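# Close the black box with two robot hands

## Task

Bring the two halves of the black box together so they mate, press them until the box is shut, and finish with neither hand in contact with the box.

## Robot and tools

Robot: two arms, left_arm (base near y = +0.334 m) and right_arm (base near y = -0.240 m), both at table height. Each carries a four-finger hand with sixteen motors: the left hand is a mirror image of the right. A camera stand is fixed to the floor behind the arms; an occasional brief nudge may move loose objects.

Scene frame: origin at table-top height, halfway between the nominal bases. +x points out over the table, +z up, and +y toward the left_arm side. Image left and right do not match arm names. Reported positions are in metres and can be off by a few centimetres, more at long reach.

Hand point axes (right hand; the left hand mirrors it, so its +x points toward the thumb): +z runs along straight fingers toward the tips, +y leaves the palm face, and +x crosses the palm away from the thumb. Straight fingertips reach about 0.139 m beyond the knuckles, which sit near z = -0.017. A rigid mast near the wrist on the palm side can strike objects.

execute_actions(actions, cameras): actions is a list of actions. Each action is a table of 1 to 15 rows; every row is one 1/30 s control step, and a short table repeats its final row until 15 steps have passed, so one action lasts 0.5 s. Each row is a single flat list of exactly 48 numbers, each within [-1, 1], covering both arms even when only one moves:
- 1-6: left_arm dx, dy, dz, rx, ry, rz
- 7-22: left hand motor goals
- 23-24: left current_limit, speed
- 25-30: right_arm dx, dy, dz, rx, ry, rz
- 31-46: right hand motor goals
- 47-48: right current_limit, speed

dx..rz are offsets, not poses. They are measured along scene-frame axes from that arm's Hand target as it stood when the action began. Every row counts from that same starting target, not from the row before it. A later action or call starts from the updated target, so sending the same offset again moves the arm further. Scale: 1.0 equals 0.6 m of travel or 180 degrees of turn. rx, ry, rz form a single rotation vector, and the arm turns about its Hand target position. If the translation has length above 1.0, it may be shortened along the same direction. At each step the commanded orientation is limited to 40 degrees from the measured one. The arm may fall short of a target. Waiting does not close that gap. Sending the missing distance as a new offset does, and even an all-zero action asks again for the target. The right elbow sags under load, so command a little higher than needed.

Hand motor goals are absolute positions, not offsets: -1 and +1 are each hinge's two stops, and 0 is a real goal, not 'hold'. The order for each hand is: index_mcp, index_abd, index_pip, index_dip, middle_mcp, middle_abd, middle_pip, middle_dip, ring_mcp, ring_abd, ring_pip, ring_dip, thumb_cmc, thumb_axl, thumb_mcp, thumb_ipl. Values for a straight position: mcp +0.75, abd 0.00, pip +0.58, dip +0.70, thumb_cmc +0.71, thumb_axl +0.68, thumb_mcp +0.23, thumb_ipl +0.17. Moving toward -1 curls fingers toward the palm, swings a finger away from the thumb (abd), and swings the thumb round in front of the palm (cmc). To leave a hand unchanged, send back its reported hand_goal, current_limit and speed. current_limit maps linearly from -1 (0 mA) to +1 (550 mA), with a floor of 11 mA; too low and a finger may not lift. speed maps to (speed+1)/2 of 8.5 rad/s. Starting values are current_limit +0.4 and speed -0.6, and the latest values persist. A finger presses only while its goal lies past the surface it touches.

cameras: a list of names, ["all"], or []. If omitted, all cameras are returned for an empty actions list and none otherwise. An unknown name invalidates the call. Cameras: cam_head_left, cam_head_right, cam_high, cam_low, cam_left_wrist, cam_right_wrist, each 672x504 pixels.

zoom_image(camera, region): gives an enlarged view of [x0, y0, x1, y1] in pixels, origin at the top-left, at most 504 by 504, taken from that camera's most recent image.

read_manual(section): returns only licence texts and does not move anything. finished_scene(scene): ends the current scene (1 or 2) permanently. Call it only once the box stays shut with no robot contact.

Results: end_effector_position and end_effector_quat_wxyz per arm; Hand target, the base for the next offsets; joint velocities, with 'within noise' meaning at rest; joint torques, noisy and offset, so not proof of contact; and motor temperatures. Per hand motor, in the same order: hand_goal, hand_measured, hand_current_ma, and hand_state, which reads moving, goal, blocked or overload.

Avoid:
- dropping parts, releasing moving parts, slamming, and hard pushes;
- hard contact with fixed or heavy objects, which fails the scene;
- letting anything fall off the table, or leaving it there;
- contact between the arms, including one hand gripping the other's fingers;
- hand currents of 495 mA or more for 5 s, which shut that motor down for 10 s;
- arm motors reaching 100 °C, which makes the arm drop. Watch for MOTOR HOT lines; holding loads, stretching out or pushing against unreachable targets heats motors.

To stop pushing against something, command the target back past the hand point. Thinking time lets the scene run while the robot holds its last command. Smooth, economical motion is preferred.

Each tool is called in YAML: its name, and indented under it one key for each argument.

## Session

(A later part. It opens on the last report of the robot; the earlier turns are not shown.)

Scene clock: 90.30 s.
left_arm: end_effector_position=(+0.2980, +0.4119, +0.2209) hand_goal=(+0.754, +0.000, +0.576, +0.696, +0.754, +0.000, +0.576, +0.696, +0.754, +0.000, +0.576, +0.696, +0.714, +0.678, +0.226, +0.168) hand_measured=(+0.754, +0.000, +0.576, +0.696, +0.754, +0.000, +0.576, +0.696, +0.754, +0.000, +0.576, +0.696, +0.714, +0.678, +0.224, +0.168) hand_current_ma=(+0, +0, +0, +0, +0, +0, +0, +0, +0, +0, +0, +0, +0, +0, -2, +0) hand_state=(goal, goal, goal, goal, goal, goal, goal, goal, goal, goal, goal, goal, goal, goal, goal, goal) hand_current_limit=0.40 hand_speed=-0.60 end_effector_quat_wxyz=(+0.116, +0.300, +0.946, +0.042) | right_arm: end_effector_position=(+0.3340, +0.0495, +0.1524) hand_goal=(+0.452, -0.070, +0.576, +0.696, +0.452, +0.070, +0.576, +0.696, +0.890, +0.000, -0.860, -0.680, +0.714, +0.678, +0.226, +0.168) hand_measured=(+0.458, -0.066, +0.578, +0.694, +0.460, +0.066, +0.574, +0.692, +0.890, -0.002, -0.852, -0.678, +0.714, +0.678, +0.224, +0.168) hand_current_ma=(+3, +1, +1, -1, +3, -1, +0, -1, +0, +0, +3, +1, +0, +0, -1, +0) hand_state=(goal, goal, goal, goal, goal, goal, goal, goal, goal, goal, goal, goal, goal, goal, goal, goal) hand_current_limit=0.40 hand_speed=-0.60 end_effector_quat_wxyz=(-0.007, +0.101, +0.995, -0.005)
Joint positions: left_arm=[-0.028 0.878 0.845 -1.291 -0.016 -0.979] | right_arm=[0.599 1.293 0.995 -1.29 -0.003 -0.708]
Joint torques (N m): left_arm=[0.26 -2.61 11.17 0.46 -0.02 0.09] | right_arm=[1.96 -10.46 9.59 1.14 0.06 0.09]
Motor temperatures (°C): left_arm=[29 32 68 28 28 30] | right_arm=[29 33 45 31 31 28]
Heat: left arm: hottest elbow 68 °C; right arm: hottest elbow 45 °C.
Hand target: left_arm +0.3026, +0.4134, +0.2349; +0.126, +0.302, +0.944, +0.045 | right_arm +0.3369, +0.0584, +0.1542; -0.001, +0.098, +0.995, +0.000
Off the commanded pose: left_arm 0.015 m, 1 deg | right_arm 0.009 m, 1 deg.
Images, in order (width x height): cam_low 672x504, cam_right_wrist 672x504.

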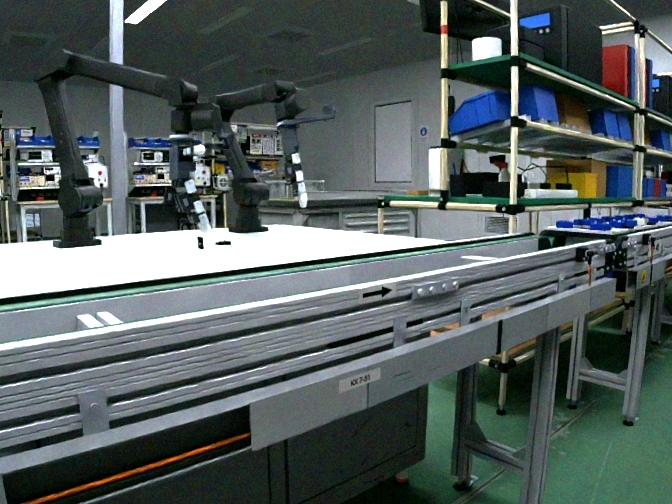

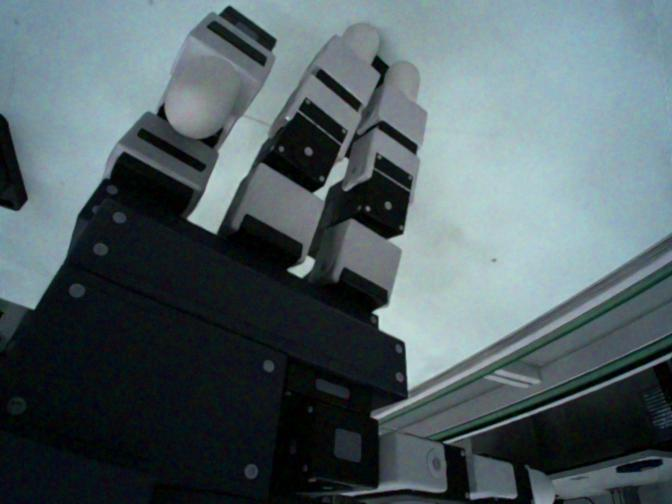

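execute_actions:
  actions:
    - [[0,0,0,0,0,0, 0.754,0,0.576,0.696,0.754,0,0.576,0.696,0.754,0,0.576,0.696,0.714,0.678,0.226,0.168,0.4,-0.6, 0.002,0.018,-0.01,0,0,0, 0.452,-0.07,0.576,0.696,0.452,0.07,0.576,0.696,0.89,0,-0.86,-0.68,0.714,0.678,0.226,0.168,0.4,-0.6]]
  cameras: ["cam_right_wrist","cam_low"]

zoom_image:
  camera: "cam_low"
  region: [180, 215, 220, 255]

Scene clock: 93.10 s.
left_arm: end_effector_position=(+0.2980, +0.4119, +0.2209) hand_goal=(+0.754, +0.000, +0.576, +0.696, +0.754, +0.000, +0.576, +0.696, +0.754, +0.000, +0.576, +0.696, +0.714, +0.678, +0.226, +0.168) hand_measured=(+0.754, +0.000, +0.576, +0.696, +0.754, +0.000, +0.576, +0.696, +0.754, +0.000, +0.576, +0.696, +0.714, +0.678, +0.224, +0.168) hand_current_ma=(+0, +0, +0, +0, +0, +0, +0, +0, +0, +0, +0, +0, +0, +0, -2, +0) hand_state=(goal, goal, goal, goal, goal, goal, goal, goal, goal, goal, goal, goal, goal, goal, goal, goal) hand_current_limit=0.40 hand_speed=-0.60 end_effector_quat_wxyz=(+0.116, +0.300, +0.946, +0.042) | right_arm: end_effector_position=(+0.3329, +0.0588, +0.1479) hand_goal=(+0.452, -0.070, +0.576, +0.696, +0.452, +0.070, +0.576, +0.696, +0.890, +0.000, -0.860, -0.680, +0.714, +0.678, +0.226, +0.168) hand_measured=(+0.458, -0.066, +0.578, +0.694, +0.460, +0.066, +0.574, +0.692, +0.890, -0.002, -0.852, -0.678, +0.714, +0.678, +0.224, +0.168) hand_current_ma=(+3, +1, +1, -1, +3, -1, +0, -1, +0, +0, +3, +1, +0, +0, -1, +0) hand_state=(goal, goal, goal, goal, goal, goal, goal, goal, goal, goal, goal, goal, goal, goal, goal, goal) hand_current_limit=0.40 hand_speed=-0.60 end_effector_quat_wxyz=(-0.006, +0.100, +0.995, -0.004)
Joint positions: left_arm=[-0.028 0.878 0.845 -1.291 -0.016 -0.979] | right_arm=[0.621 1.308 0.995 -1.271 -0.003 -0.687]
Joint torques (N m): left_arm=[0.21 -2.55 11.3 0.32 -0.01 0.09] | right_arm=[2.08 -9.88 10.11 1.18 0.07 0.07]
Motor temperatures (°C): left_arm=[29 32 68 28 28 30] | right_arm=[29 33 44 31 31 28]
Heat: left arm: hottest elbow 68 °C; right arm: hottest elbow 44 °C.
Hand target: left_arm +0.3026, +0.4134, +0.2349; +0.126, +0.302, +0.944, +0.045 | right_arm +0.3380, +0.0692, +0.1482; -0.001, +0.098, +0.995, +0.000
Off the commanded pose: left_arm 0.015 m, 1 deg | right_arm 0.012 m, 1 deg.
Images, in order (width x height): cam_low 672x504, cam_right_wrist 672x504.

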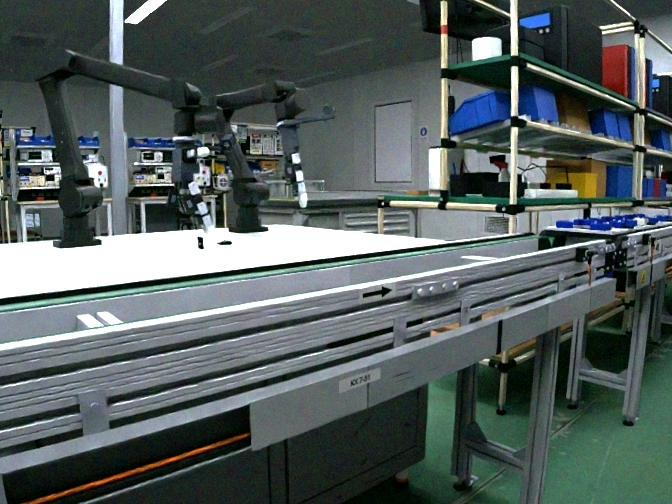

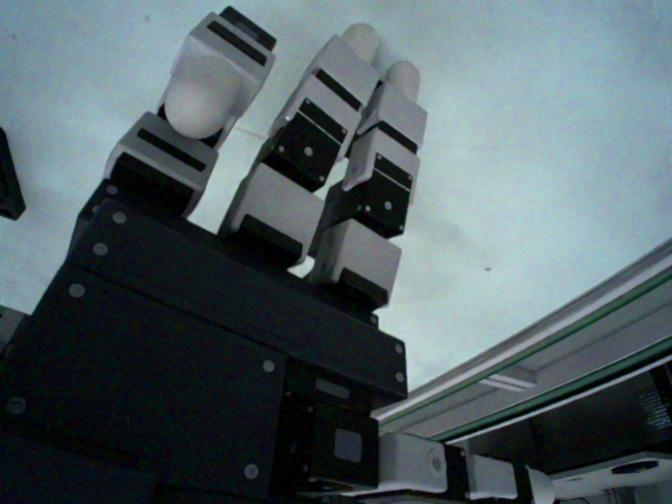

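Scaled by 12.600 from the camera's 672x504 image, which has a finer 960x720 frame.

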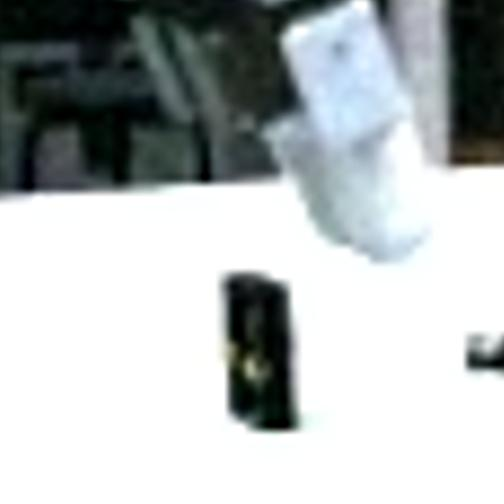

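execute_actions:
  actions:
    - [[0,0,0,0,0,0, 0.754,0,0.576,0.696,0.754,0,0.576,0.696,0.754,0,0.576,0.696,0.714,0.678,0.226,0.168,0.4,-0.6, 0,0,-0.025,0,0,0, 0.452,-0.07,0.576,0.696,0.452,0.07,0.576,0.696,0.89,0,-0.86,-0.68,0.714,0.678,0.226,0.168,0.4,-0.6]]
    - [[0,0,0,0,0,0, 0.754,0,0.576,0.696,0.754,0,0.576,0.696,0.754,0,0.576,0.696,0.714,0.678,0.226,0.168,0.4,-0.6, 0,0,-0.0165,0,0,0, 0.452,-0.07,0.576,0.696,0.452,0.07,0.576,0.696,0.89,0,-0.86,-0.68,0.714,0.678,0.226,0.168,0.4,-0.6]]
  cameras: ["cam_right_wrist","cam_low"]

zoom_image:
  camera: "cam_low"
  region: [180, 215, 220, 255]

Scene clock: 95.40 s.
left_arm: end_effector_position=(+0.2980, +0.4119, +0.2209) hand_goal=(+0.754, +0.000, +0.576, +0.696, +0.754, +0.000, +0.576, +0.696, +0.754, +0.000, +0.576, +0.696, +0.714, +0.678, +0.226, +0.168) hand_measured=(+0.754, +0.000, +0.576, +0.696, +0.754, +0.000, +0.576, +0.696, +0.754, +0.000, +0.576, +0.696, +0.714, +0.678, +0.224, +0.168) hand_current_ma=(+0, +0, +0, +0, +0, +0, +0, +0, +0, +0, +0, +0, +0, +0, -2, +0) hand_state=(goal, goal, goal, goal, goal, goal, goal, goal, goal, goal, goal, goal, goal, goal, goal, goal) hand_current_limit=0.40 hand_speed=-0.60 end_effector_quat_wxyz=(+0.116, +0.300, +0.946, +0.042) | right_arm: end_effector_position=(+0.3383, +0.0632, +0.1309) hand_goal=(+0.452, -0.070, +0.576, +0.696, +0.452, +0.070, +0.576, +0.696, +0.890, +0.000, -0.860, -0.680, +0.714, +0.678, +0.226, +0.168) hand_measured=(+0.458, -0.066, +0.578, +0.694, +0.460, +0.066, +0.574, +0.692, +0.890, -0.002, -0.852, -0.678, +0.714, +0.678, +0.224, +0.168) hand_current_ma=(+3, +1, +1, -1, +3, -1, +0, -1, +0, +0, +3, +1, +0, +0, -1, +0) hand_state=(goal, goal, goal, goal, goal, goal, goal, goal, goal, goal, goal, goal, goal, goal, goal, goal) hand_current_limit=0.40 hand_speed=-0.60 end_effector_quat_wxyz=(+0.001, +0.100, +0.995, +0.003)
Joint positions: left_arm=[-0.028 0.878 0.845 -1.291 -0.016 -0.979] | right_arm=[0.621 1.332 0.966 -1.201 -0.003 -0.686]
Joint torques (N m): left_arm=[0.38 -3.31 11.19 0.24 -0.02 0.14] | right_arm=[1.96 -10.11 8.65 1.2 0.07 0.08]
Motor temperatures (°C): left_arm=[29 32 68 28 28 30] | right_arm=[29 33 44 31 31 28]
Heat: left arm: hottest elbow 68 °C; right arm: hottest elbow 44 °C.
Hand target: left_arm +0.3026, +0.4134, +0.2349; +0.126, +0.302, +0.944, +0.045 | right_arm +0.3381, +0.0693, +0.1233; -0.001, +0.098, +0.995, +0.000
Off the commanded pose: left_arm 0.015 m, 1 deg | right_arm 0.010 m, 0 deg.
Images, in order (width x height): cam_low 672x504, cam_right_wrist 672x504.

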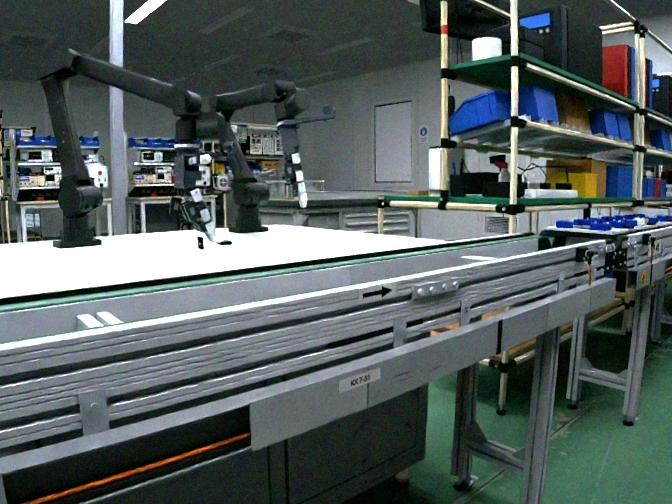

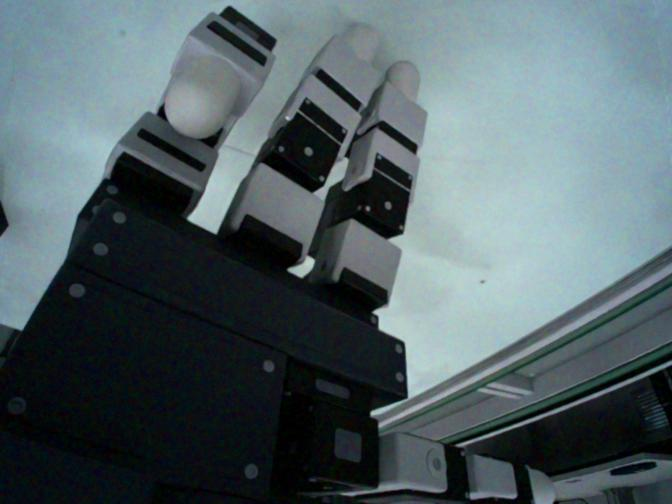

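Scaled by 12.600 from the camera's 672x504 image, which has a finer 960x720 frame.

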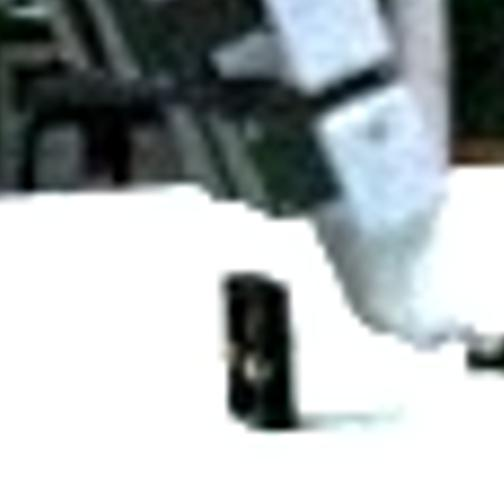

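execute_actions:
  actions:
    - [[0,0,0,0,0,0, 0.754,0,0.576,0.696,0.754,0,0.576,0.696,0.754,0,0.576,0.696,0.714,0.678,0.226,0.168,0.4,-0.6, 0,0,0,0,0,0, 0.575,-0.07,0.576,0.696,0.575,0.07,0.576,0.696,0.89,0,-0.86,-0.68,0.714,0.678,0.226,0.168,0.4,-0.94]]
    - [[0,0,0,0,0,0, 0.754,0,0.576,0.696,0.754,0,0.576,0.696,0.754,0,0.576,0.696,0.714,0.678,0.226,0.168,0.4,-0.6, 0,0,0,0,0,0, 0.575,-0.07,0.576,0.696,0.575,0.07,0.576,0.696,0.89,0,-0.86,-0.68,0.714,0.678,0.226,0.168,0.4,-0.94]]
  cameras: ["cam_low","cam_right_wrist"]

zoom_image:
  camera: "cam_low"
  region: [180, 215, 220, 255]

Scene clock: 98.00 s.
left_arm: end_effector_position=(+0.2980, +0.4119, +0.2209) hand_goal=(+0.754, +0.000, +0.576, +0.696, +0.754, +0.000, +0.576, +0.696, +0.754, +0.000, +0.576, +0.696, +0.714, +0.678, +0.226, +0.168) hand_measured=(+0.754, +0.000, +0.576, +0.696, +0.754, +0.000, +0.576, +0.696, +0.754, +0.000, +0.576, +0.696, +0.714, +0.678, +0.224, +0.168) hand_current_ma=(+0, +0, +0, +0, +0, +0, +0, +0, +0, +0, +0, +0, +0, +0, -2, +0) hand_state=(goal, goal, goal, goal, goal, goal, goal, goal, goal, goal, goal, goal, goal, goal, goal, goal) hand_current_limit=0.40 hand_speed=-0.60 end_effector_quat_wxyz=(+0.116, +0.300, +0.946, +0.042) | right_arm: end_effector_position=(+0.3383, +0.0632, +0.1309) hand_goal=(+0.576, -0.070, +0.576, +0.696, +0.576, +0.070, +0.576, +0.696, +0.890, +0.000, -0.860, -0.680, +0.714, +0.678, +0.226, +0.168) hand_measured=(+0.574, -0.066, +0.578, +0.694, +0.574, +0.066, +0.574, +0.692, +0.890, -0.002, -0.852, -0.678, +0.714, +0.678, +0.224, +0.168) hand_current_ma=(+0, +1, +1, -1, +0, -1, +0, -1, +0, +0, +3, +1, +0, +0, -1, +0) hand_state=(goal, goal, goal, goal, goal, goal, goal, goal, goal, goal, goal, goal, goal, goal, goal, goal) hand_current_limit=0.40 hand_speed=-0.94 end_effector_quat_wxyz=(+0.001, +0.100, +0.995, +0.003)
Joint positions: left_arm=[-0.028 0.878 0.845 -1.291 -0.016 -0.979] | right_arm=[0.621 1.332 0.966 -1.201 -0.003 -0.686]
Joint torques (N m): left_arm=[0.32 -3.43 11.1 0.27 -0.04 0.14] | right_arm=[1.96 -10.29 8.54 1.21 0.09 0.09]
Motor temperatures (°C): left_arm=[29 32 68 28 28 30] | right_arm=[29 33 44 31 31 28]
Heat: left arm: hottest elbow 68 °C; right arm: hottest elbow 44 °C.
Hand target: left_arm +0.3026, +0.4134, +0.2349; +0.126, +0.302, +0.944, +0.045 | right_arm +0.3381, +0.0693, +0.1233; -0.001, +0.098, +0.995, +0.000
Off the commanded pose: left_arm 0.015 m, 1 deg | right_arm 0.010 m, 0 deg.
Images, in order (width x height): cam_low 672x504, cam_right_wrist 672x504.

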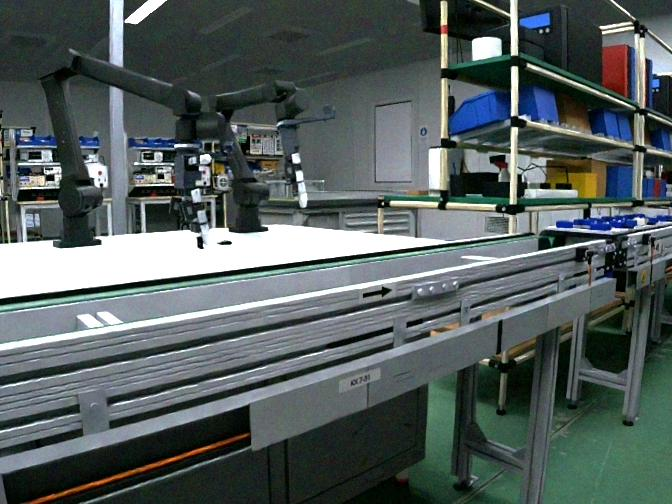

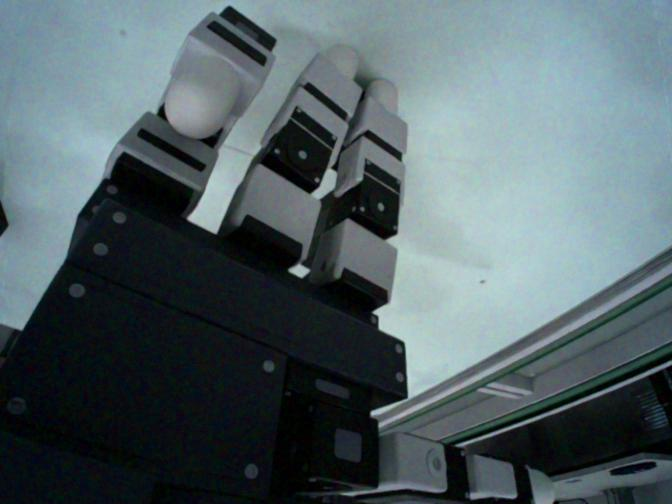

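Scaled by 12.600 from the camera's 672x504 image, which has a finer 960x720 frame.

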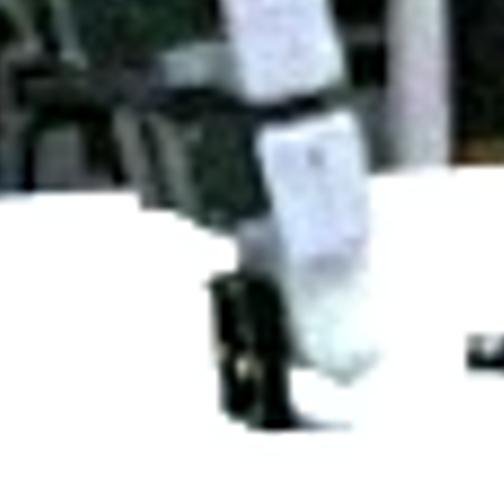

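execute_actions:
  actions:
    - [[0,0,0,0,0,0, 0.754,0,0.576,0.696,0.754,0,0.576,0.696,0.754,0,0.576,0.696,0.714,0.678,0.226,0.168,0.4,-0.6, 0,0,0,0,0,0, 0.65,-0.07,0.576,0.696,0.65,0.07,0.576,0.696,0.89,0,-0.86,-0.68,0.714,0.678,0.226,0.168,0.4,-0.95]]
    - [[0,0,0,0,0,0, 0.754,0,0.576,0.696,0.754,0,0.576,0.696,0.754,0,0.576,0.696,0.714,0.678,0.226,0.168,0.4,-0.6, 0,0,0,0,0,0, 0.65,-0.07,0.576,0.696,0.65,0.07,0.576,0.696,0.89,0,-0.86,-0.68,0.714,0.678,0.226,0.168,0.4,-0.95]]
  cameras: ["cam_low","cam_right_wrist"]

zoom_image:
  camera: "cam_low"
  region: [180, 215, 220, 255]

Scene clock: 99.97 s.
left_arm: end_effector_position=(+0.2980, +0.4119, +0.2209) hand_goal=(+0.754, +0.000, +0.576, +0.696, +0.754, +0.000, +0.576, +0.696, +0.754, +0.000, +0.576, +0.696, +0.714, +0.678, +0.226, +0.168) hand_measured=(+0.754, +0.000, +0.576, +0.696, +0.754, +0.000, +0.576, +0.696, +0.754, +0.000, +0.576, +0.696, +0.714, +0.678, +0.224, +0.168) hand_current_ma=(+0, +0, +0, +0, +0, +0, +0, +0, +0, +0, +0, +0, +0, +0, -2, +0) hand_state=(goal, goal, goal, goal, goal, goal, goal, goal, goal, goal, goal, goal, goal, goal, goal, goal) hand_current_limit=0.40 hand_speed=-0.60 end_effector_quat_wxyz=(+0.116, +0.300, +0.946, +0.042) | right_arm: end_effector_position=(+0.3383, +0.0632, +0.1309) hand_goal=(+0.650, -0.070, +0.576, +0.696, +0.650, +0.070, +0.576, +0.696, +0.890, +0.000, -0.860, -0.680, +0.714, +0.678, +0.226, +0.168) hand_measured=(+0.648, -0.066, +0.578, +0.694, +0.648, +0.066, +0.574, +0.692, +0.890, -0.002, -0.852, -0.678, +0.714, +0.678, +0.224, +0.168) hand_current_ma=(-1, +1, +1, -1, -1, -1, +0, -1, +0, +0, +3, +1, +0, +0, -1, +0) hand_state=(goal, goal, goal, goal, goal, goal, goal, goal, goal, goal, goal, goal, goal, goal, goal, goal) hand_current_limit=0.40 hand_speed=-0.95 end_effector_quat_wxyz=(+0.001, +0.100, +0.995, +0.003)
Joint positions: left_arm=[-0.028 0.878 0.845 -1.291 -0.016 -0.979] | right_arm=[0.621 1.332 0.966 -1.201 -0.003 -0.686]
Joint torques (N m): left_arm=[0.32 -2.9 11.48 0.23 -0.05 0.11] | right_arm=[2.02 -10.23 8.65 1.14 0.11 0.07]
Motor temperatures (°C): left_arm=[29 32 69 28 28 30] | right_arm=[29 33 43 31 31 28]
Heat: left arm: hottest elbow 69 °C; right arm: hottest elbow 43 °C.
Hand target: left_arm +0.3026, +0.4134, +0.2349; +0.126, +0.302, +0.944, +0.045 | right_arm +0.3381, +0.0693, +0.1233; -0.001, +0.098, +0.995, +0.000
Off the commanded pose: left_arm 0.015 m, 1 deg | right_arm 0.010 m, 0 deg.
Images, in order (width x height): cam_low 672x504, cam_right_wrist 672x504.

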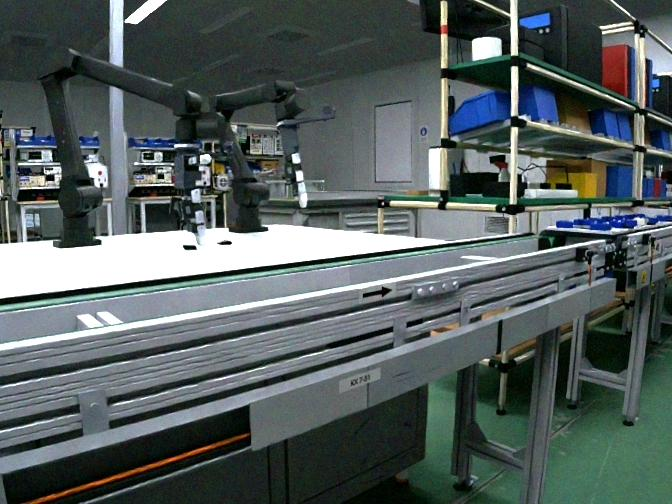

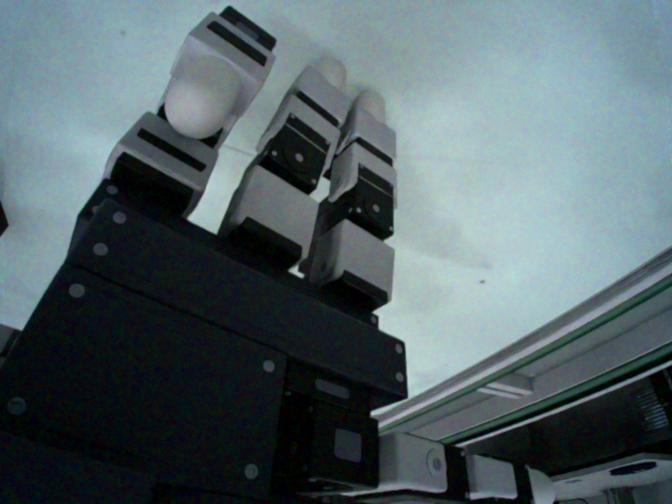

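Scaled by 12.600 from the camera's 672x504 image, which has a finer 960x720 frame.

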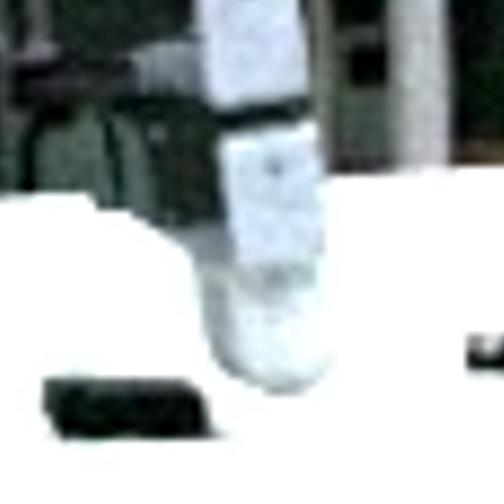

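execute_actions:
  actions:
    - [[0,0,0,0,0,0, 0.754,0,0.576,0.696,0.754,0,0.576,0.696,0.754,0,0.576,0.696,0.714,0.678,0.226,0.168,0.4,-0.6, 0.014,0.013,0.05,0,0,0, 0.64,-0.05,0.576,0.696,0.64,0.05,0.576,0.696,0.89,0,-0.86,-0.68,0.714,0.678,0.226,0.168,0.4,-0.8]]
    - [[0,0,0,0,0,0, 0.754,0,0.576,0.696,0.754,0,0.576,0.696,0.754,0,0.576,0.696,0.714,0.678,0.226,0.168,0.4,-0.6, 0,0,0.045,0,0,0, 0.778,0.2,0.576,0.696,0.778,-0.2,0.576,0.696,0.89,0,-0.86,-0.68,0.714,0.678,0.226,0.168,0.4,-0.7]]
  cameras: ["cam_low","cam_right_wrist"]

zoom_image:
  camera: "cam_low"
  region: [175, 225, 205, 255]

zoom_image:
  camera: "cam_right_wrist"
  region: [290, 10, 430, 140]

Scene clock: 104.37 s.
left_arm: end_effector_position=(+0.2980, +0.4119, +0.2209) hand_goal=(+0.754, +0.000, +0.576, +0.696, +0.754, +0.000, +0.576, +0.696, +0.754, +0.000, +0.576, +0.696, +0.714, +0.678, +0.226, +0.168) hand_measured=(+0.754, +0.000, +0.576, +0.696, +0.754, +0.000, +0.576, +0.696, +0.754, +0.000, +0.576, +0.696, +0.714, +0.678, +0.224, +0.168) hand_current_ma=(+0, +0, +0, +0, +0, +0, +0, +0, +0, +0, +0, +0, +0, +0, -2, +0) hand_state=(goal, goal, goal, goal, goal, goal, goal, goal, goal, goal, goal, goal, goal, goal, goal, goal) hand_current_limit=0.40 hand_speed=-0.60 end_effector_quat_wxyz=(+0.116, +0.300, +0.946, +0.042) | right_arm: end_effector_position=(+0.3401, +0.0647, +0.1615) hand_goal=(+0.778, +0.200, +0.576, +0.696, +0.778, -0.200, +0.576, +0.696, +0.890, +0.000, -0.860, -0.680, +0.714, +0.678, +0.226, +0.168) hand_measured=(+0.774, +0.194, +0.578, +0.694, +0.772, -0.194, +0.574, +0.692, +0.890, -0.002, -0.852, -0.678, +0.714, +0.678, +0.224, +0.168) hand_current_ma=(-2, -1, +1, -1, -2, +2, +0, -1, +0, +0, +3, +1, +0, +0, -1, +0) hand_state=(goal, goal, goal, goal, goal, goal, goal, goal, goal, goal, goal, goal, goal, goal, goal, goal) hand_current_limit=0.40 hand_speed=-0.70 end_effector_quat_wxyz=(-0.012, +0.101, +0.995, -0.010)
Joint positions: left_arm=[-0.028 0.878 0.845 -1.291 -0.016 -0.979] | right_arm=[0.622 1.332 1.058 -1.328 -0.003 -0.685]
Joint torques (N m): left_arm=[0.26 -2.67 11.21 0.14 -0.05 0.12] | right_arm=[2.02 -12.16 12.45 0.05 0.09 0.07]
Motor temperatures (°C): left_arm=[29 32 69 28 28 30] | right_arm=[29 33 43 31 31 28]
Heat: left arm: hottest elbow 69 °C; right arm: hottest elbow 43 °C.
Hand target: left_arm +0.3026, +0.4134, +0.2349; +0.126, +0.302, +0.944, +0.045 | right_arm +0.3466, +0.0771, +0.1804; -0.001, +0.098, +0.995, +0.000
Off the commanded pose: left_arm 0.015 m, 1 deg | right_arm 0.023 m, 2 deg.
Images, in order (width x height): cam_low 672x504, cam_right_wrist 672x504.

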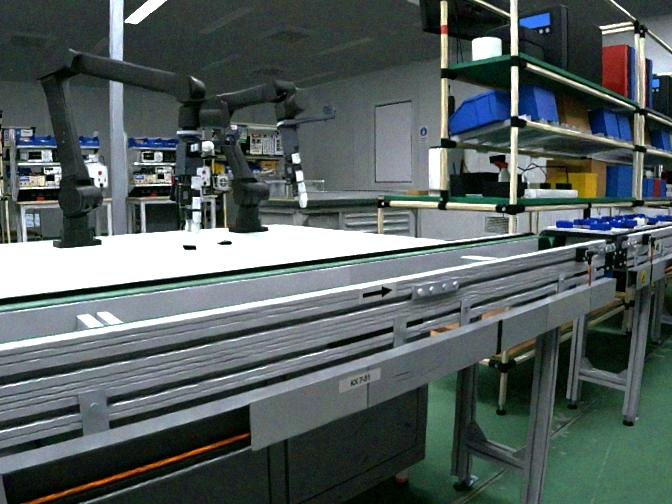

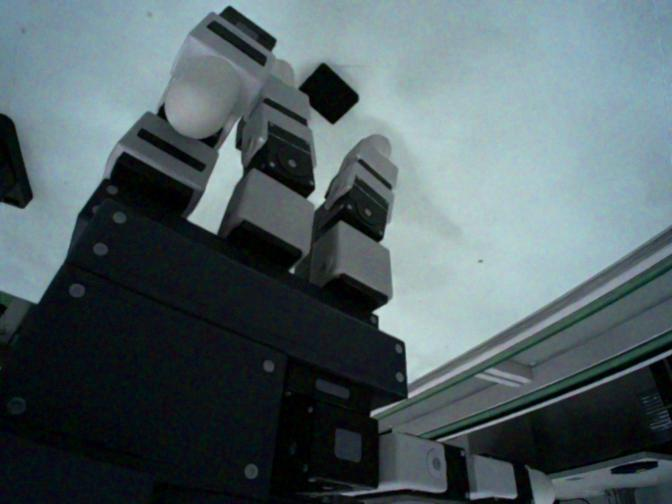

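Scaled by 16.800 from the camera's 672x504 image, which has a finer 960x720 frame.

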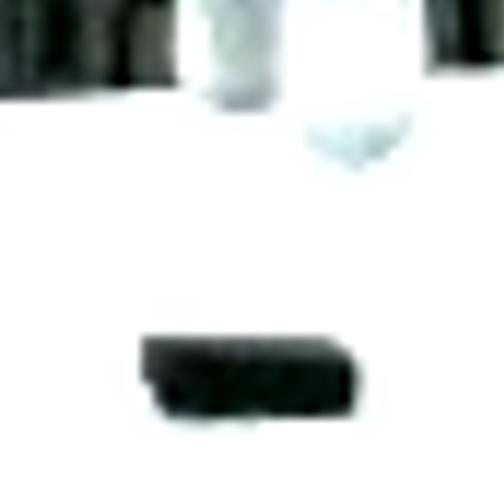

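Scaled by 3.600 from the camera's 672x504 image, which has a finer 960x720 frame.

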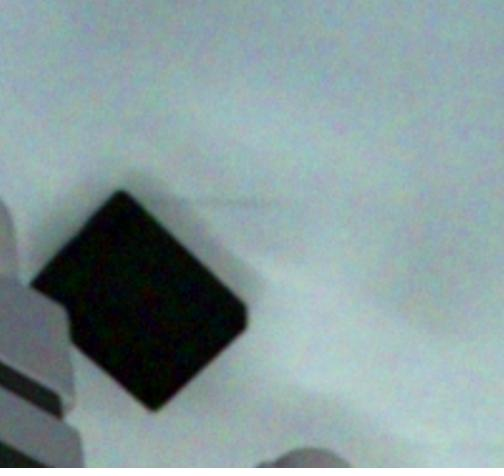

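execute_actions:
  actions:
    - [[0,0,0,0,0,0, 0.754,0,0.576,0.696,0.754,0,0.576,0.696,0.754,0,0.576,0.696,0.714,0.678,0.226,0.168,0.4,-0.6, -0.006,-0.038,-0.049,0,0,-0.0317, 0.778,0.2,0.576,0.696,0.778,-0.2,0.576,0.696,0.89,0,-0.86,-0.68,0.714,0.678,0.226,0.168,0.4,-0.7]]
  cameras: ["cam_right_wrist"]

zoom_image:
  camera: "cam_right_wrist"
  region: [280, 40, 400, 150]

Scene clock: 109.83 s.
left_arm: end_effector_position=(+0.2980, +0.4119, +0.2209) hand_goal=(+0.754, +0.000, +0.576, +0.696, +0.754, +0.000, +0.576, +0.696, +0.754, +0.000, +0.576, +0.696, +0.714, +0.678, +0.226, +0.168) hand_measured=(+0.754, +0.000, +0.576, +0.696, +0.754, +0.000, +0.576, +0.696, +0.754, +0.000, +0.576, +0.696, +0.714, +0.678, +0.224, +0.168) hand_current_ma=(+0, +0, +0, +0, +0, +0, +0, +0, +0, +0, +0, +0, +0, +0, -2, +0) hand_state=(goal, goal, goal, goal, goal, goal, goal, goal, goal, goal, goal, goal, goal, goal, goal, goal) hand_current_limit=0.40 hand_speed=-0.60 end_effector_quat_wxyz=(+0.116, +0.300, +0.946, +0.042) | right_arm: end_effector_position=(+0.3375, +0.0542, +0.1423) hand_goal=(+0.778, +0.200, +0.576, +0.696, +0.778, -0.200, +0.576, +0.696, +0.890, +0.000, -0.860, -0.680, +0.714, +0.678, +0.226, +0.168) hand_measured=(+0.774, +0.196, +0.578, +0.694, +0.772, -0.194, +0.574, +0.692, +0.890, -0.002, -0.852, -0.678, +0.714, +0.678, +0.224, +0.168) hand_current_ma=(-2, -1, +1, -1, -2, +2, +0, -1, +0, +0, +3, +1, +0, +0, -1, +0) hand_state=(goal, goal, goal, goal, goal, goal, goal, goal, goal, goal, goal, goal, goal, goal, goal, goal) hand_current_limit=0.40 hand_speed=-0.70 end_effector_quat_wxyz=(-0.013, +0.140, +0.990, -0.012)
Joint positions: left_arm=[-0.028 0.878 0.845 -1.291 -0.016 -0.979] | right_arm=[0.622 1.32 0.995 -1.28 -0.003 -0.606]
Joint torques (N m): left_arm=[-0.26 -2.9 11.18 0.53 -0.06 0.14] | right_arm=[0.85 -13.57 8.76 1.07 0.11 0.1]
Motor temperatures (°C): left_arm=[29 32 69 28 28 30] | right_arm=[29 33 44 31 31 28]
Heat: left arm: hottest elbow 69 °C; right arm: hottest elbow 44 °C.
Hand target: left_arm +0.3026, +0.4134, +0.2349; +0.126, +0.302, +0.944, +0.045 | right_arm +0.3430, +0.0542, +0.1511; +0.000, +0.148, +0.989, +0.001
Off the commanded pose: left_arm 0.015 m, 1 deg | right_arm 0.010 m, 2 deg.
Images, in order (width x height): cam_right_wrist 672x504.

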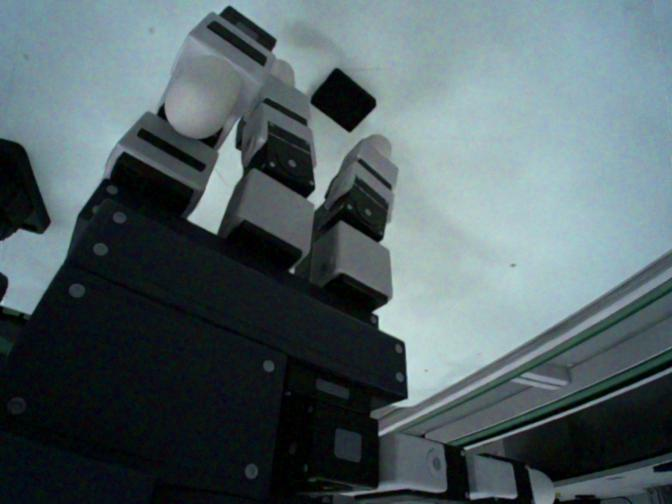

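Scaled by 4.200 from the camera's 672x504 image, which has a finer 960x720 frame.

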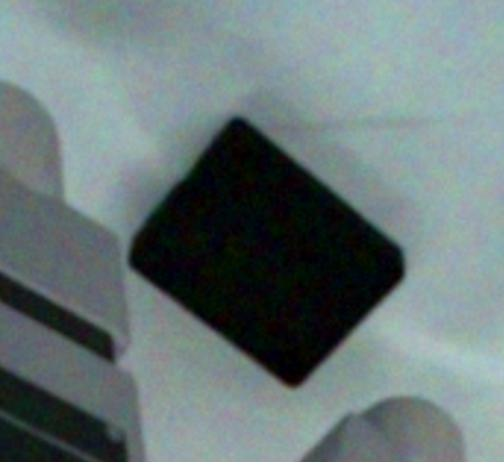

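execute_actions:
  actions:
    - [[0,0,0,0,0,0, 0.754,0,0.576,0.696,0.754,0,0.576,0.696,0.754,0,0.576,0.696,0.714,0.678,0.226,0.168,0.4,-0.6, 0.001,0,-0.022,0,0,0, 0.778,0.2,0.576,0.696,0.778,-0.2,0.576,0.696,0.89,0,-0.86,-0.68,0.714,0.678,0.226,0.168,0.4,-0.7]]
  cameras: ["cam_right_wrist"]

zoom_image:
  camera: "cam_right_wrist"
  region: [280, 50, 400, 160]

Scene clock: 113.20 s.
left_arm: end_effector_position=(+0.2980, +0.4119, +0.2209) hand_goal=(+0.754, +0.000, +0.576, +0.696, +0.754, +0.000, +0.576, +0.696, +0.754, +0.000, +0.576, +0.696, +0.714, +0.678, +0.226, +0.168) hand_measured=(+0.754, +0.000, +0.576, +0.696, +0.754, +0.000, +0.576, +0.696, +0.754, +0.000, +0.576, +0.696, +0.714, +0.678, +0.224, +0.168) hand_current_ma=(+0, +0, +0, +0, +0, +0, +0, +0, +0, +0, +0, +0, +0, +0, -2, +0) hand_state=(goal, goal, goal, goal, goal, goal, goal, goal, goal, goal, goal, goal, goal, goal, goal, goal) hand_current_limit=0.40 hand_speed=-0.60 end_effector_quat_wxyz=(+0.116, +0.300, +0.946, +0.042) | right_arm: end_effector_position=(+0.3382, +0.0548, +0.1353) hand_goal=(+0.778, +0.200, +0.576, +0.696, +0.778, -0.200, +0.576, +0.696, +0.890, +0.000, -0.860, -0.680, +0.714, +0.678, +0.226, +0.168) hand_measured=(+0.774, +0.196, +0.578, +0.694, +0.772, -0.194, +0.574, +0.692, +0.890, -0.002, -0.852, -0.678, +0.714, +0.678, +0.224, +0.168) hand_current_ma=(-2, -1, +1, -1, -2, +2, +0, -1, +0, +0, +3, +1, +0, +0, -1, +0) hand_state=(goal, goal, goal, goal, goal, goal, goal, goal, goal, goal, goal, goal, goal, goal, goal, goal) hand_current_limit=0.40 hand_speed=-0.70 end_effector_quat_wxyz=(-0.008, +0.140, +0.990, -0.006)
Joint positions: left_arm=[-0.028 0.878 0.845 -1.291 -0.016 -0.979] | right_arm=[0.622 1.32 0.973 -1.243 -0.003 -0.605]
Joint torques (N m): left_arm=[0.32 -2.78 11.32 0.14 -0.02 0.14] | right_arm=[0.85 -12.22 8.47 1.17 0.12 0.07]
Motor temperatures (°C): left_arm=[29 32 70 28 28 30] | right_arm=[29 34 44 31 31 28]
Heat: left arm: hottest elbow 70 °C; right arm: hottest elbow 44 °C.
Hand target: left_arm +0.3026, +0.4134, +0.2349; +0.126, +0.302, +0.944, +0.045 | right_arm +0.3434, +0.0541, +0.1378; -0.001, +0.148, +0.989, +0.000
Off the commanded pose: left_arm 0.015 m, 1 deg | right_arm 0.006 m, 1 deg.
Images, in order (width x height): cam_right_wrist 672x504.

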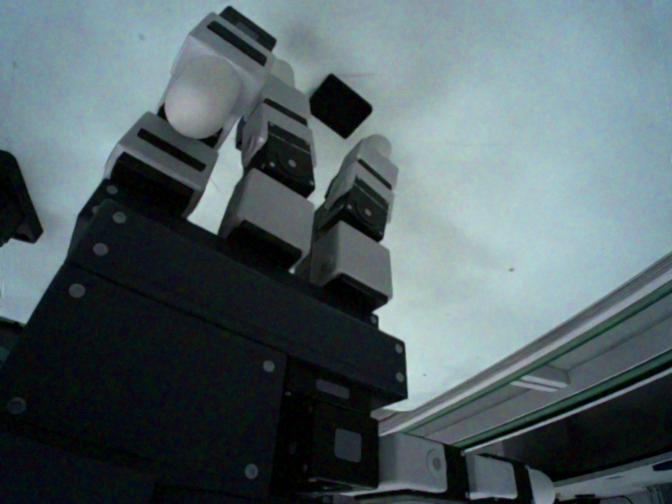

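Scaled by 4.200 from the camera's 672x504 image, which has a finer 960x720 frame.

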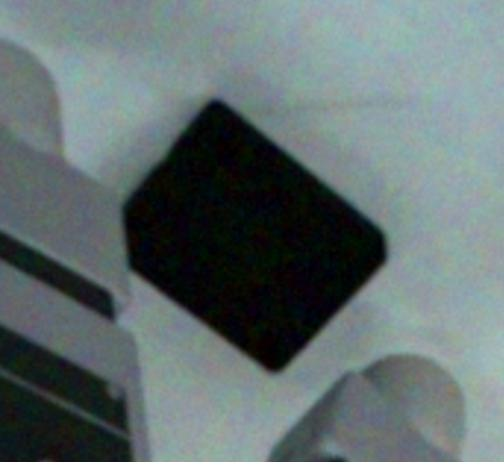

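execute_actions:
  actions:
    - [[0,0,0,0,0,0, 0.754,0,0.576,0.696,0.754,0,0.576,0.696,0.754,0,0.576,0.696,0.714,0.678,0.226,0.168,0.4,-0.6, 0.005,-0.007,-0.016,0,0,-0.003, 0.778,0.2,0.576,0.696,0.778,-0.2,0.576,0.696,0.89,0,-0.86,-0.68,0.714,0.678,0.226,0.168,0.4,-0.7]]
  cameras: ["cam_right_wrist"]

zoom_image:
  camera: "cam_right_wrist"
  region: [280, 50, 400, 160]

Scene clock: 115.97 s.
left_arm: end_effector_position=(+0.2980, +0.4119, +0.2209) hand_goal=(+0.754, +0.000, +0.576, +0.696, +0.754, +0.000, +0.576, +0.696, +0.754, +0.000, +0.576, +0.696, +0.714, +0.678, +0.226, +0.168) hand_measured=(+0.754, +0.000, +0.576, +0.696, +0.754, +0.000, +0.576, +0.696, +0.754, +0.000, +0.576, +0.696, +0.714, +0.678, +0.224, +0.168) hand_current_ma=(+0, +0, +0, +0, +0, +0, +0, +0, +0, +0, +0, +0, +0, +0, -2, +0) hand_state=(goal, goal, goal, goal, goal, goal, goal, goal, goal, goal, goal, goal, goal, goal, goal, goal) hand_current_limit=0.40 hand_speed=-0.60 end_effector_quat_wxyz=(+0.116, +0.300, +0.946, +0.042) | right_arm: end_effector_position=(+0.3390, +0.0531, +0.1290) hand_goal=(+0.778, +0.200, +0.576, +0.696, +0.778, -0.200, +0.576, +0.696, +0.890, +0.000, -0.860, -0.680, +0.714, +0.678, +0.226, +0.168) hand_measured=(+0.774, +0.196, +0.578, +0.694, +0.772, -0.194, +0.574, +0.692, +0.890, -0.002, -0.852, -0.678, +0.714, +0.678, +0.224, +0.168) hand_current_ma=(-2, -1, +1, -1, -2, +2, +0, -1, +0, +0, +3, +1, +0, +0, -1, +0) hand_state=(goal, goal, goal, goal, goal, goal, goal, goal, goal, goal, goal, goal, goal, goal, goal, goal) hand_current_limit=0.40 hand_speed=-0.70 end_effector_quat_wxyz=(-0.005, +0.143, +0.990, -0.003)
Joint positions: left_arm=[-0.028 0.878 0.845 -1.291 -0.016 -0.979] | right_arm=[0.618 1.32 0.953 -1.216 -0.003 -0.605]
Joint torques (N m): left_arm=[0.38 -2.96 11.1 0.24 0.02 0.07] | right_arm=[0.03 -11.46 8.47 1.14 0.11 0.05]
Motor temperatures (°C): left_arm=[29 32 70 28 28 30] | right_arm=[29 34 44 31 31 28]
Heat: left arm: hottest elbow 70 °C; right arm: hottest elbow 44 °C.
Hand target: left_arm +0.3026, +0.4134, +0.2349; +0.126, +0.302, +0.944, +0.045 | right_arm +0.3465, +0.0501, +0.1283; -0.001, +0.152, +0.988, +0.001
Off the commanded pose: left_arm 0.015 m, 1 deg | right_arm 0.008 m, 1 deg.
Images, in order (width x height): cam_right_wrist 672x504.

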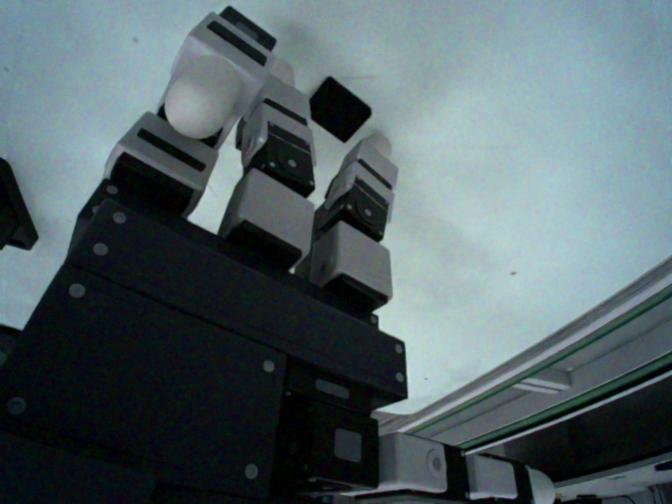

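Scaled by 4.200 from the camera's 672x504 image, which has a finer 960x720 frame.

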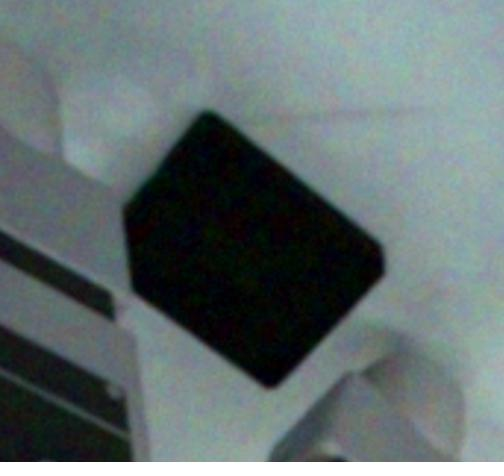

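execute_actions:
  actions:
    - [[0,0,0,0,0,0, 0.754,0,0.576,0.696,0.754,0,0.576,0.696,0.754,0,0.576,0.696,0.714,0.678,0.226,0.168,0.4,-0.6, 0.009,-0.001,-0.003,0,0,0, 0.778,0.2,0.576,0.696,0.778,-0.2,0.576,0.696,0.89,0,-0.86,-0.68,0.714,0.678,0.226,0.168,0.4,-0.7]]
  cameras: ["cam_right_wrist"]

zoom_image:
  camera: "cam_right_wrist"
  region: [280, 50, 400, 160]

Scene clock: 117.70 s.
left_arm: end_effector_position=(+0.2980, +0.4119, +0.2209) hand_goal=(+0.754, +0.000, +0.576, +0.696, +0.754, +0.000, +0.576, +0.696, +0.754, +0.000, +0.576, +0.696, +0.714, +0.678, +0.226, +0.168) hand_measured=(+0.754, +0.000, +0.576, +0.696, +0.754, +0.000, +0.576, +0.696, +0.754, +0.000, +0.576, +0.696, +0.714, +0.678, +0.224, +0.168) hand_current_ma=(+0, +0, +0, +0, +0, +0, +0, +0, +0, +0, +0, +0, +0, +0, -2, +0) hand_state=(goal, goal, goal, goal, goal, goal, goal, goal, goal, goal, goal, goal, goal, goal, goal, goal) hand_current_limit=0.40 hand_speed=-0.60 end_effector_quat_wxyz=(+0.116, +0.300, +0.946, +0.042) | right_arm: end_effector_position=(+0.3436, +0.0502, +0.1295) hand_goal=(+0.778, +0.200, +0.576, +0.696, +0.778, -0.200, +0.576, +0.696, +0.890, +0.000, -0.860, -0.680, +0.714, +0.678, +0.226, +0.168) hand_measured=(+0.774, +0.196, +0.578, +0.694, +0.772, -0.194, +0.574, +0.692, +0.890, -0.002, -0.852, -0.678, +0.714, +0.678, +0.224, +0.168) hand_current_ma=(-2, -1, +1, -1, -2, +2, +0, -1, +0, +0, +3, +1, +0, +0, -1, +0) hand_state=(goal, goal, goal, goal, goal, goal, goal, goal, goal, goal, goal, goal, goal, goal, goal, goal) hand_current_limit=0.40 hand_speed=-0.70 end_effector_quat_wxyz=(-0.003, +0.148, +0.989, -0.001)
Joint positions: left_arm=[-0.028 0.878 0.845 -1.291 -0.016 -0.979] | right_arm=[0.606 1.32 0.953 -1.21 -0.003 -0.605]
Joint torques (N m): left_arm=[0.56 -2.32 11.28 0.29 0.02 0.14] | right_arm=[0.03 -10.17 8.98 1.13 0.13 -0.06]
Motor temperatures (°C): left_arm=[29 32 70 28 28 30] | right_arm=[29 34 44 31 31 28]
Heat: left arm: hottest elbow 70 °C; right arm: hottest elbow 44 °C.
Hand target: left_arm +0.3026, +0.4134, +0.2349; +0.126, +0.302, +0.944, +0.045 | right_arm +0.3520, +0.0494, +0.1265; +0.000, +0.152, +0.988, +0.001
Off the commanded pose: left_arm 0.015 m, 1 deg | right_arm 0.009 m, 1 deg.
Images, in order (width x height): cam_right_wrist 672x504.

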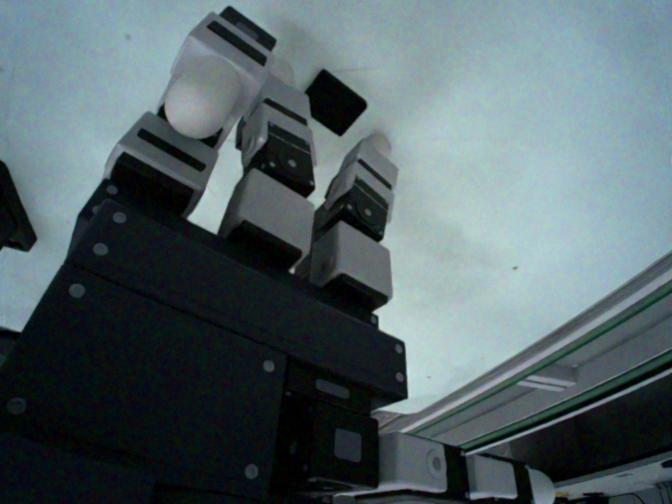

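Scaled by 4.200 from the camera's 672x504 image, which has a finer 960x720 frame.

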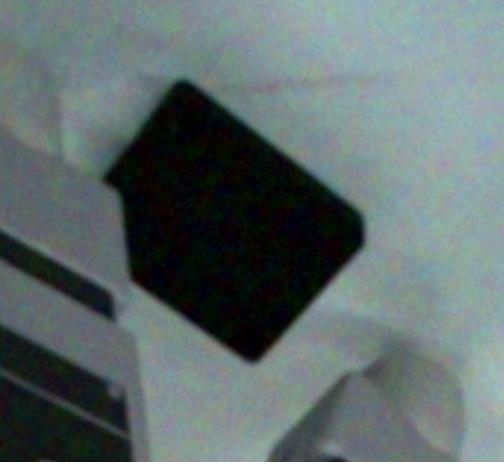

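execute_actions:
  actions:
    - [[0,0,0,0,0,0, 0.754,0,0.576,0.696,0.754,0,0.576,0.696,0.754,0,0.576,0.696,0.714,0.678,0.226,0.168,0.4,-0.6, 0.0,0.0,-0.0085,0,0,0, 0.765,0.2,0.576,0.696,0.765,-0.2,0.576,0.696,0.89,0,-0.86,-0.68,0.714,0.678,0.226,0.168,0.4,-0.7]]
    - [[0,0,0,0,0,0, 0.754,0,0.576,0.696,0.754,0,0.576,0.696,0.754,0,0.576,0.696,0.714,0.678,0.226,0.168,0.4,-0.6, 0.0,0.0,0,0,0,0, 0.765,0.1,0.576,0.696,0.765,-0.1,0.576,0.696,0.89,0,-0.86,-0.68,0.714,0.678,0.226,0.168,0.4,-0.8]]
  cameras: ["cam_right_wrist"]

zoom_image:
  camera: "cam_right_wrist"
  region: [280, 50, 400, 160]

Scene clock: 121.80 s.
left_arm: end_effector_position=(+0.2980, +0.4119, +0.2209) hand_goal=(+0.754, +0.000, +0.576, +0.696, +0.754, +0.000, +0.576, +0.696, +0.754, +0.000, +0.576, +0.696, +0.714, +0.678, +0.226, +0.168) hand_measured=(+0.754, +0.000, +0.576, +0.696, +0.754, +0.000, +0.576, +0.696, +0.754, +0.000, +0.576, +0.696, +0.714, +0.678, +0.224, +0.168) hand_current_ma=(+0, +0, +0, +0, +0, +0, +0, +0, +0, +0, +0, +0, +0, +0, -2, +0) hand_state=(goal, goal, goal, goal, goal, goal, goal, goal, goal, goal, goal, goal, goal, goal, goal, goal) hand_current_limit=0.40 hand_speed=-0.60 end_effector_quat_wxyz=(+0.116, +0.300, +0.946, +0.042) | right_arm: end_effector_position=(+0.3463, +0.0524, +0.1307) hand_goal=(+0.766, +0.100, +0.576, +0.696, +0.766, -0.100, +0.576, +0.696, +0.890, +0.000, -0.860, -0.680, +0.714, +0.678, +0.226, +0.168) hand_measured=(+0.768, +0.102, +0.578, +0.694, +0.768, -0.104, +0.574, +0.692, +0.890, -0.002, -0.852, -0.678, +0.714, +0.678, +0.224, +0.168) hand_current_ma=(+0, +1, +1, -1, +0, -1, +0, -1, +0, +0, +3, +1, +0, +0, -1, +0) hand_state=(goal, goal, goal, goal, goal, goal, goal, goal, goal, goal, goal, goal, goal, goal, goal, goal) hand_current_limit=0.40 hand_speed=-0.80 end_effector_quat_wxyz=(+0.002, +0.148, +0.989, +0.004)
Joint positions: left_arm=[-0.028 0.878 0.845 -1.291 -0.016 -0.979] | right_arm=[0.606 1.32 0.953 -1.195 -0.003 -0.605]
Joint torques (N m): left_arm=[-0.03 -3.72 11.11 0.14 -0.05 0.12] | right_arm=[0.32 -9.82 8.23 1.1 0.1 -0.06]
Motor temperatures (°C): left_arm=[29 32 70 28 28 30] | right_arm=[29 34 44 31 31 28]
Heat: left arm: hottest elbow 70 °C; right arm: hottest elbow 44 °C.
Hand target: left_arm +0.3026, +0.4134, +0.2349; +0.126, +0.302, +0.944, +0.045 | right_arm +0.3520, +0.0494, +0.1214; -0.001, +0.152, +0.988, +0.001
Off the commanded pose: left_arm 0.015 m, 1 deg | right_arm 0.011 m, 1 deg.
Images, in order (width x height): cam_right_wrist 672x504.

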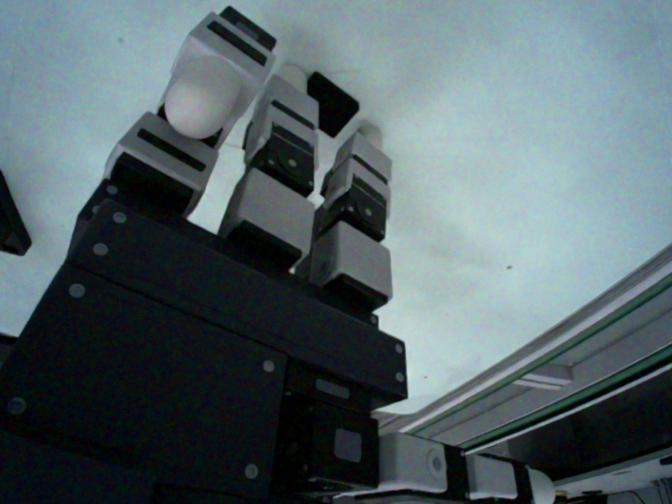

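Scaled by 4.200 from the camera's 672x504 image, which has a finer 960x720 frame.

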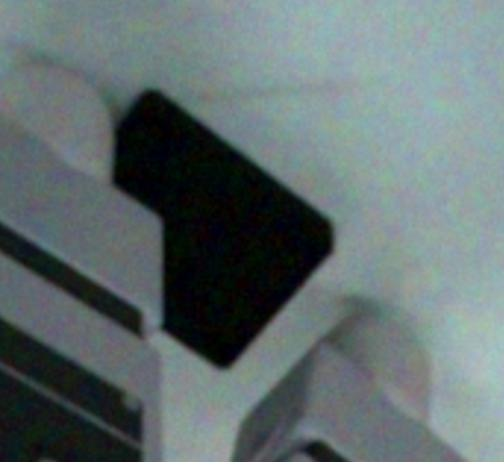

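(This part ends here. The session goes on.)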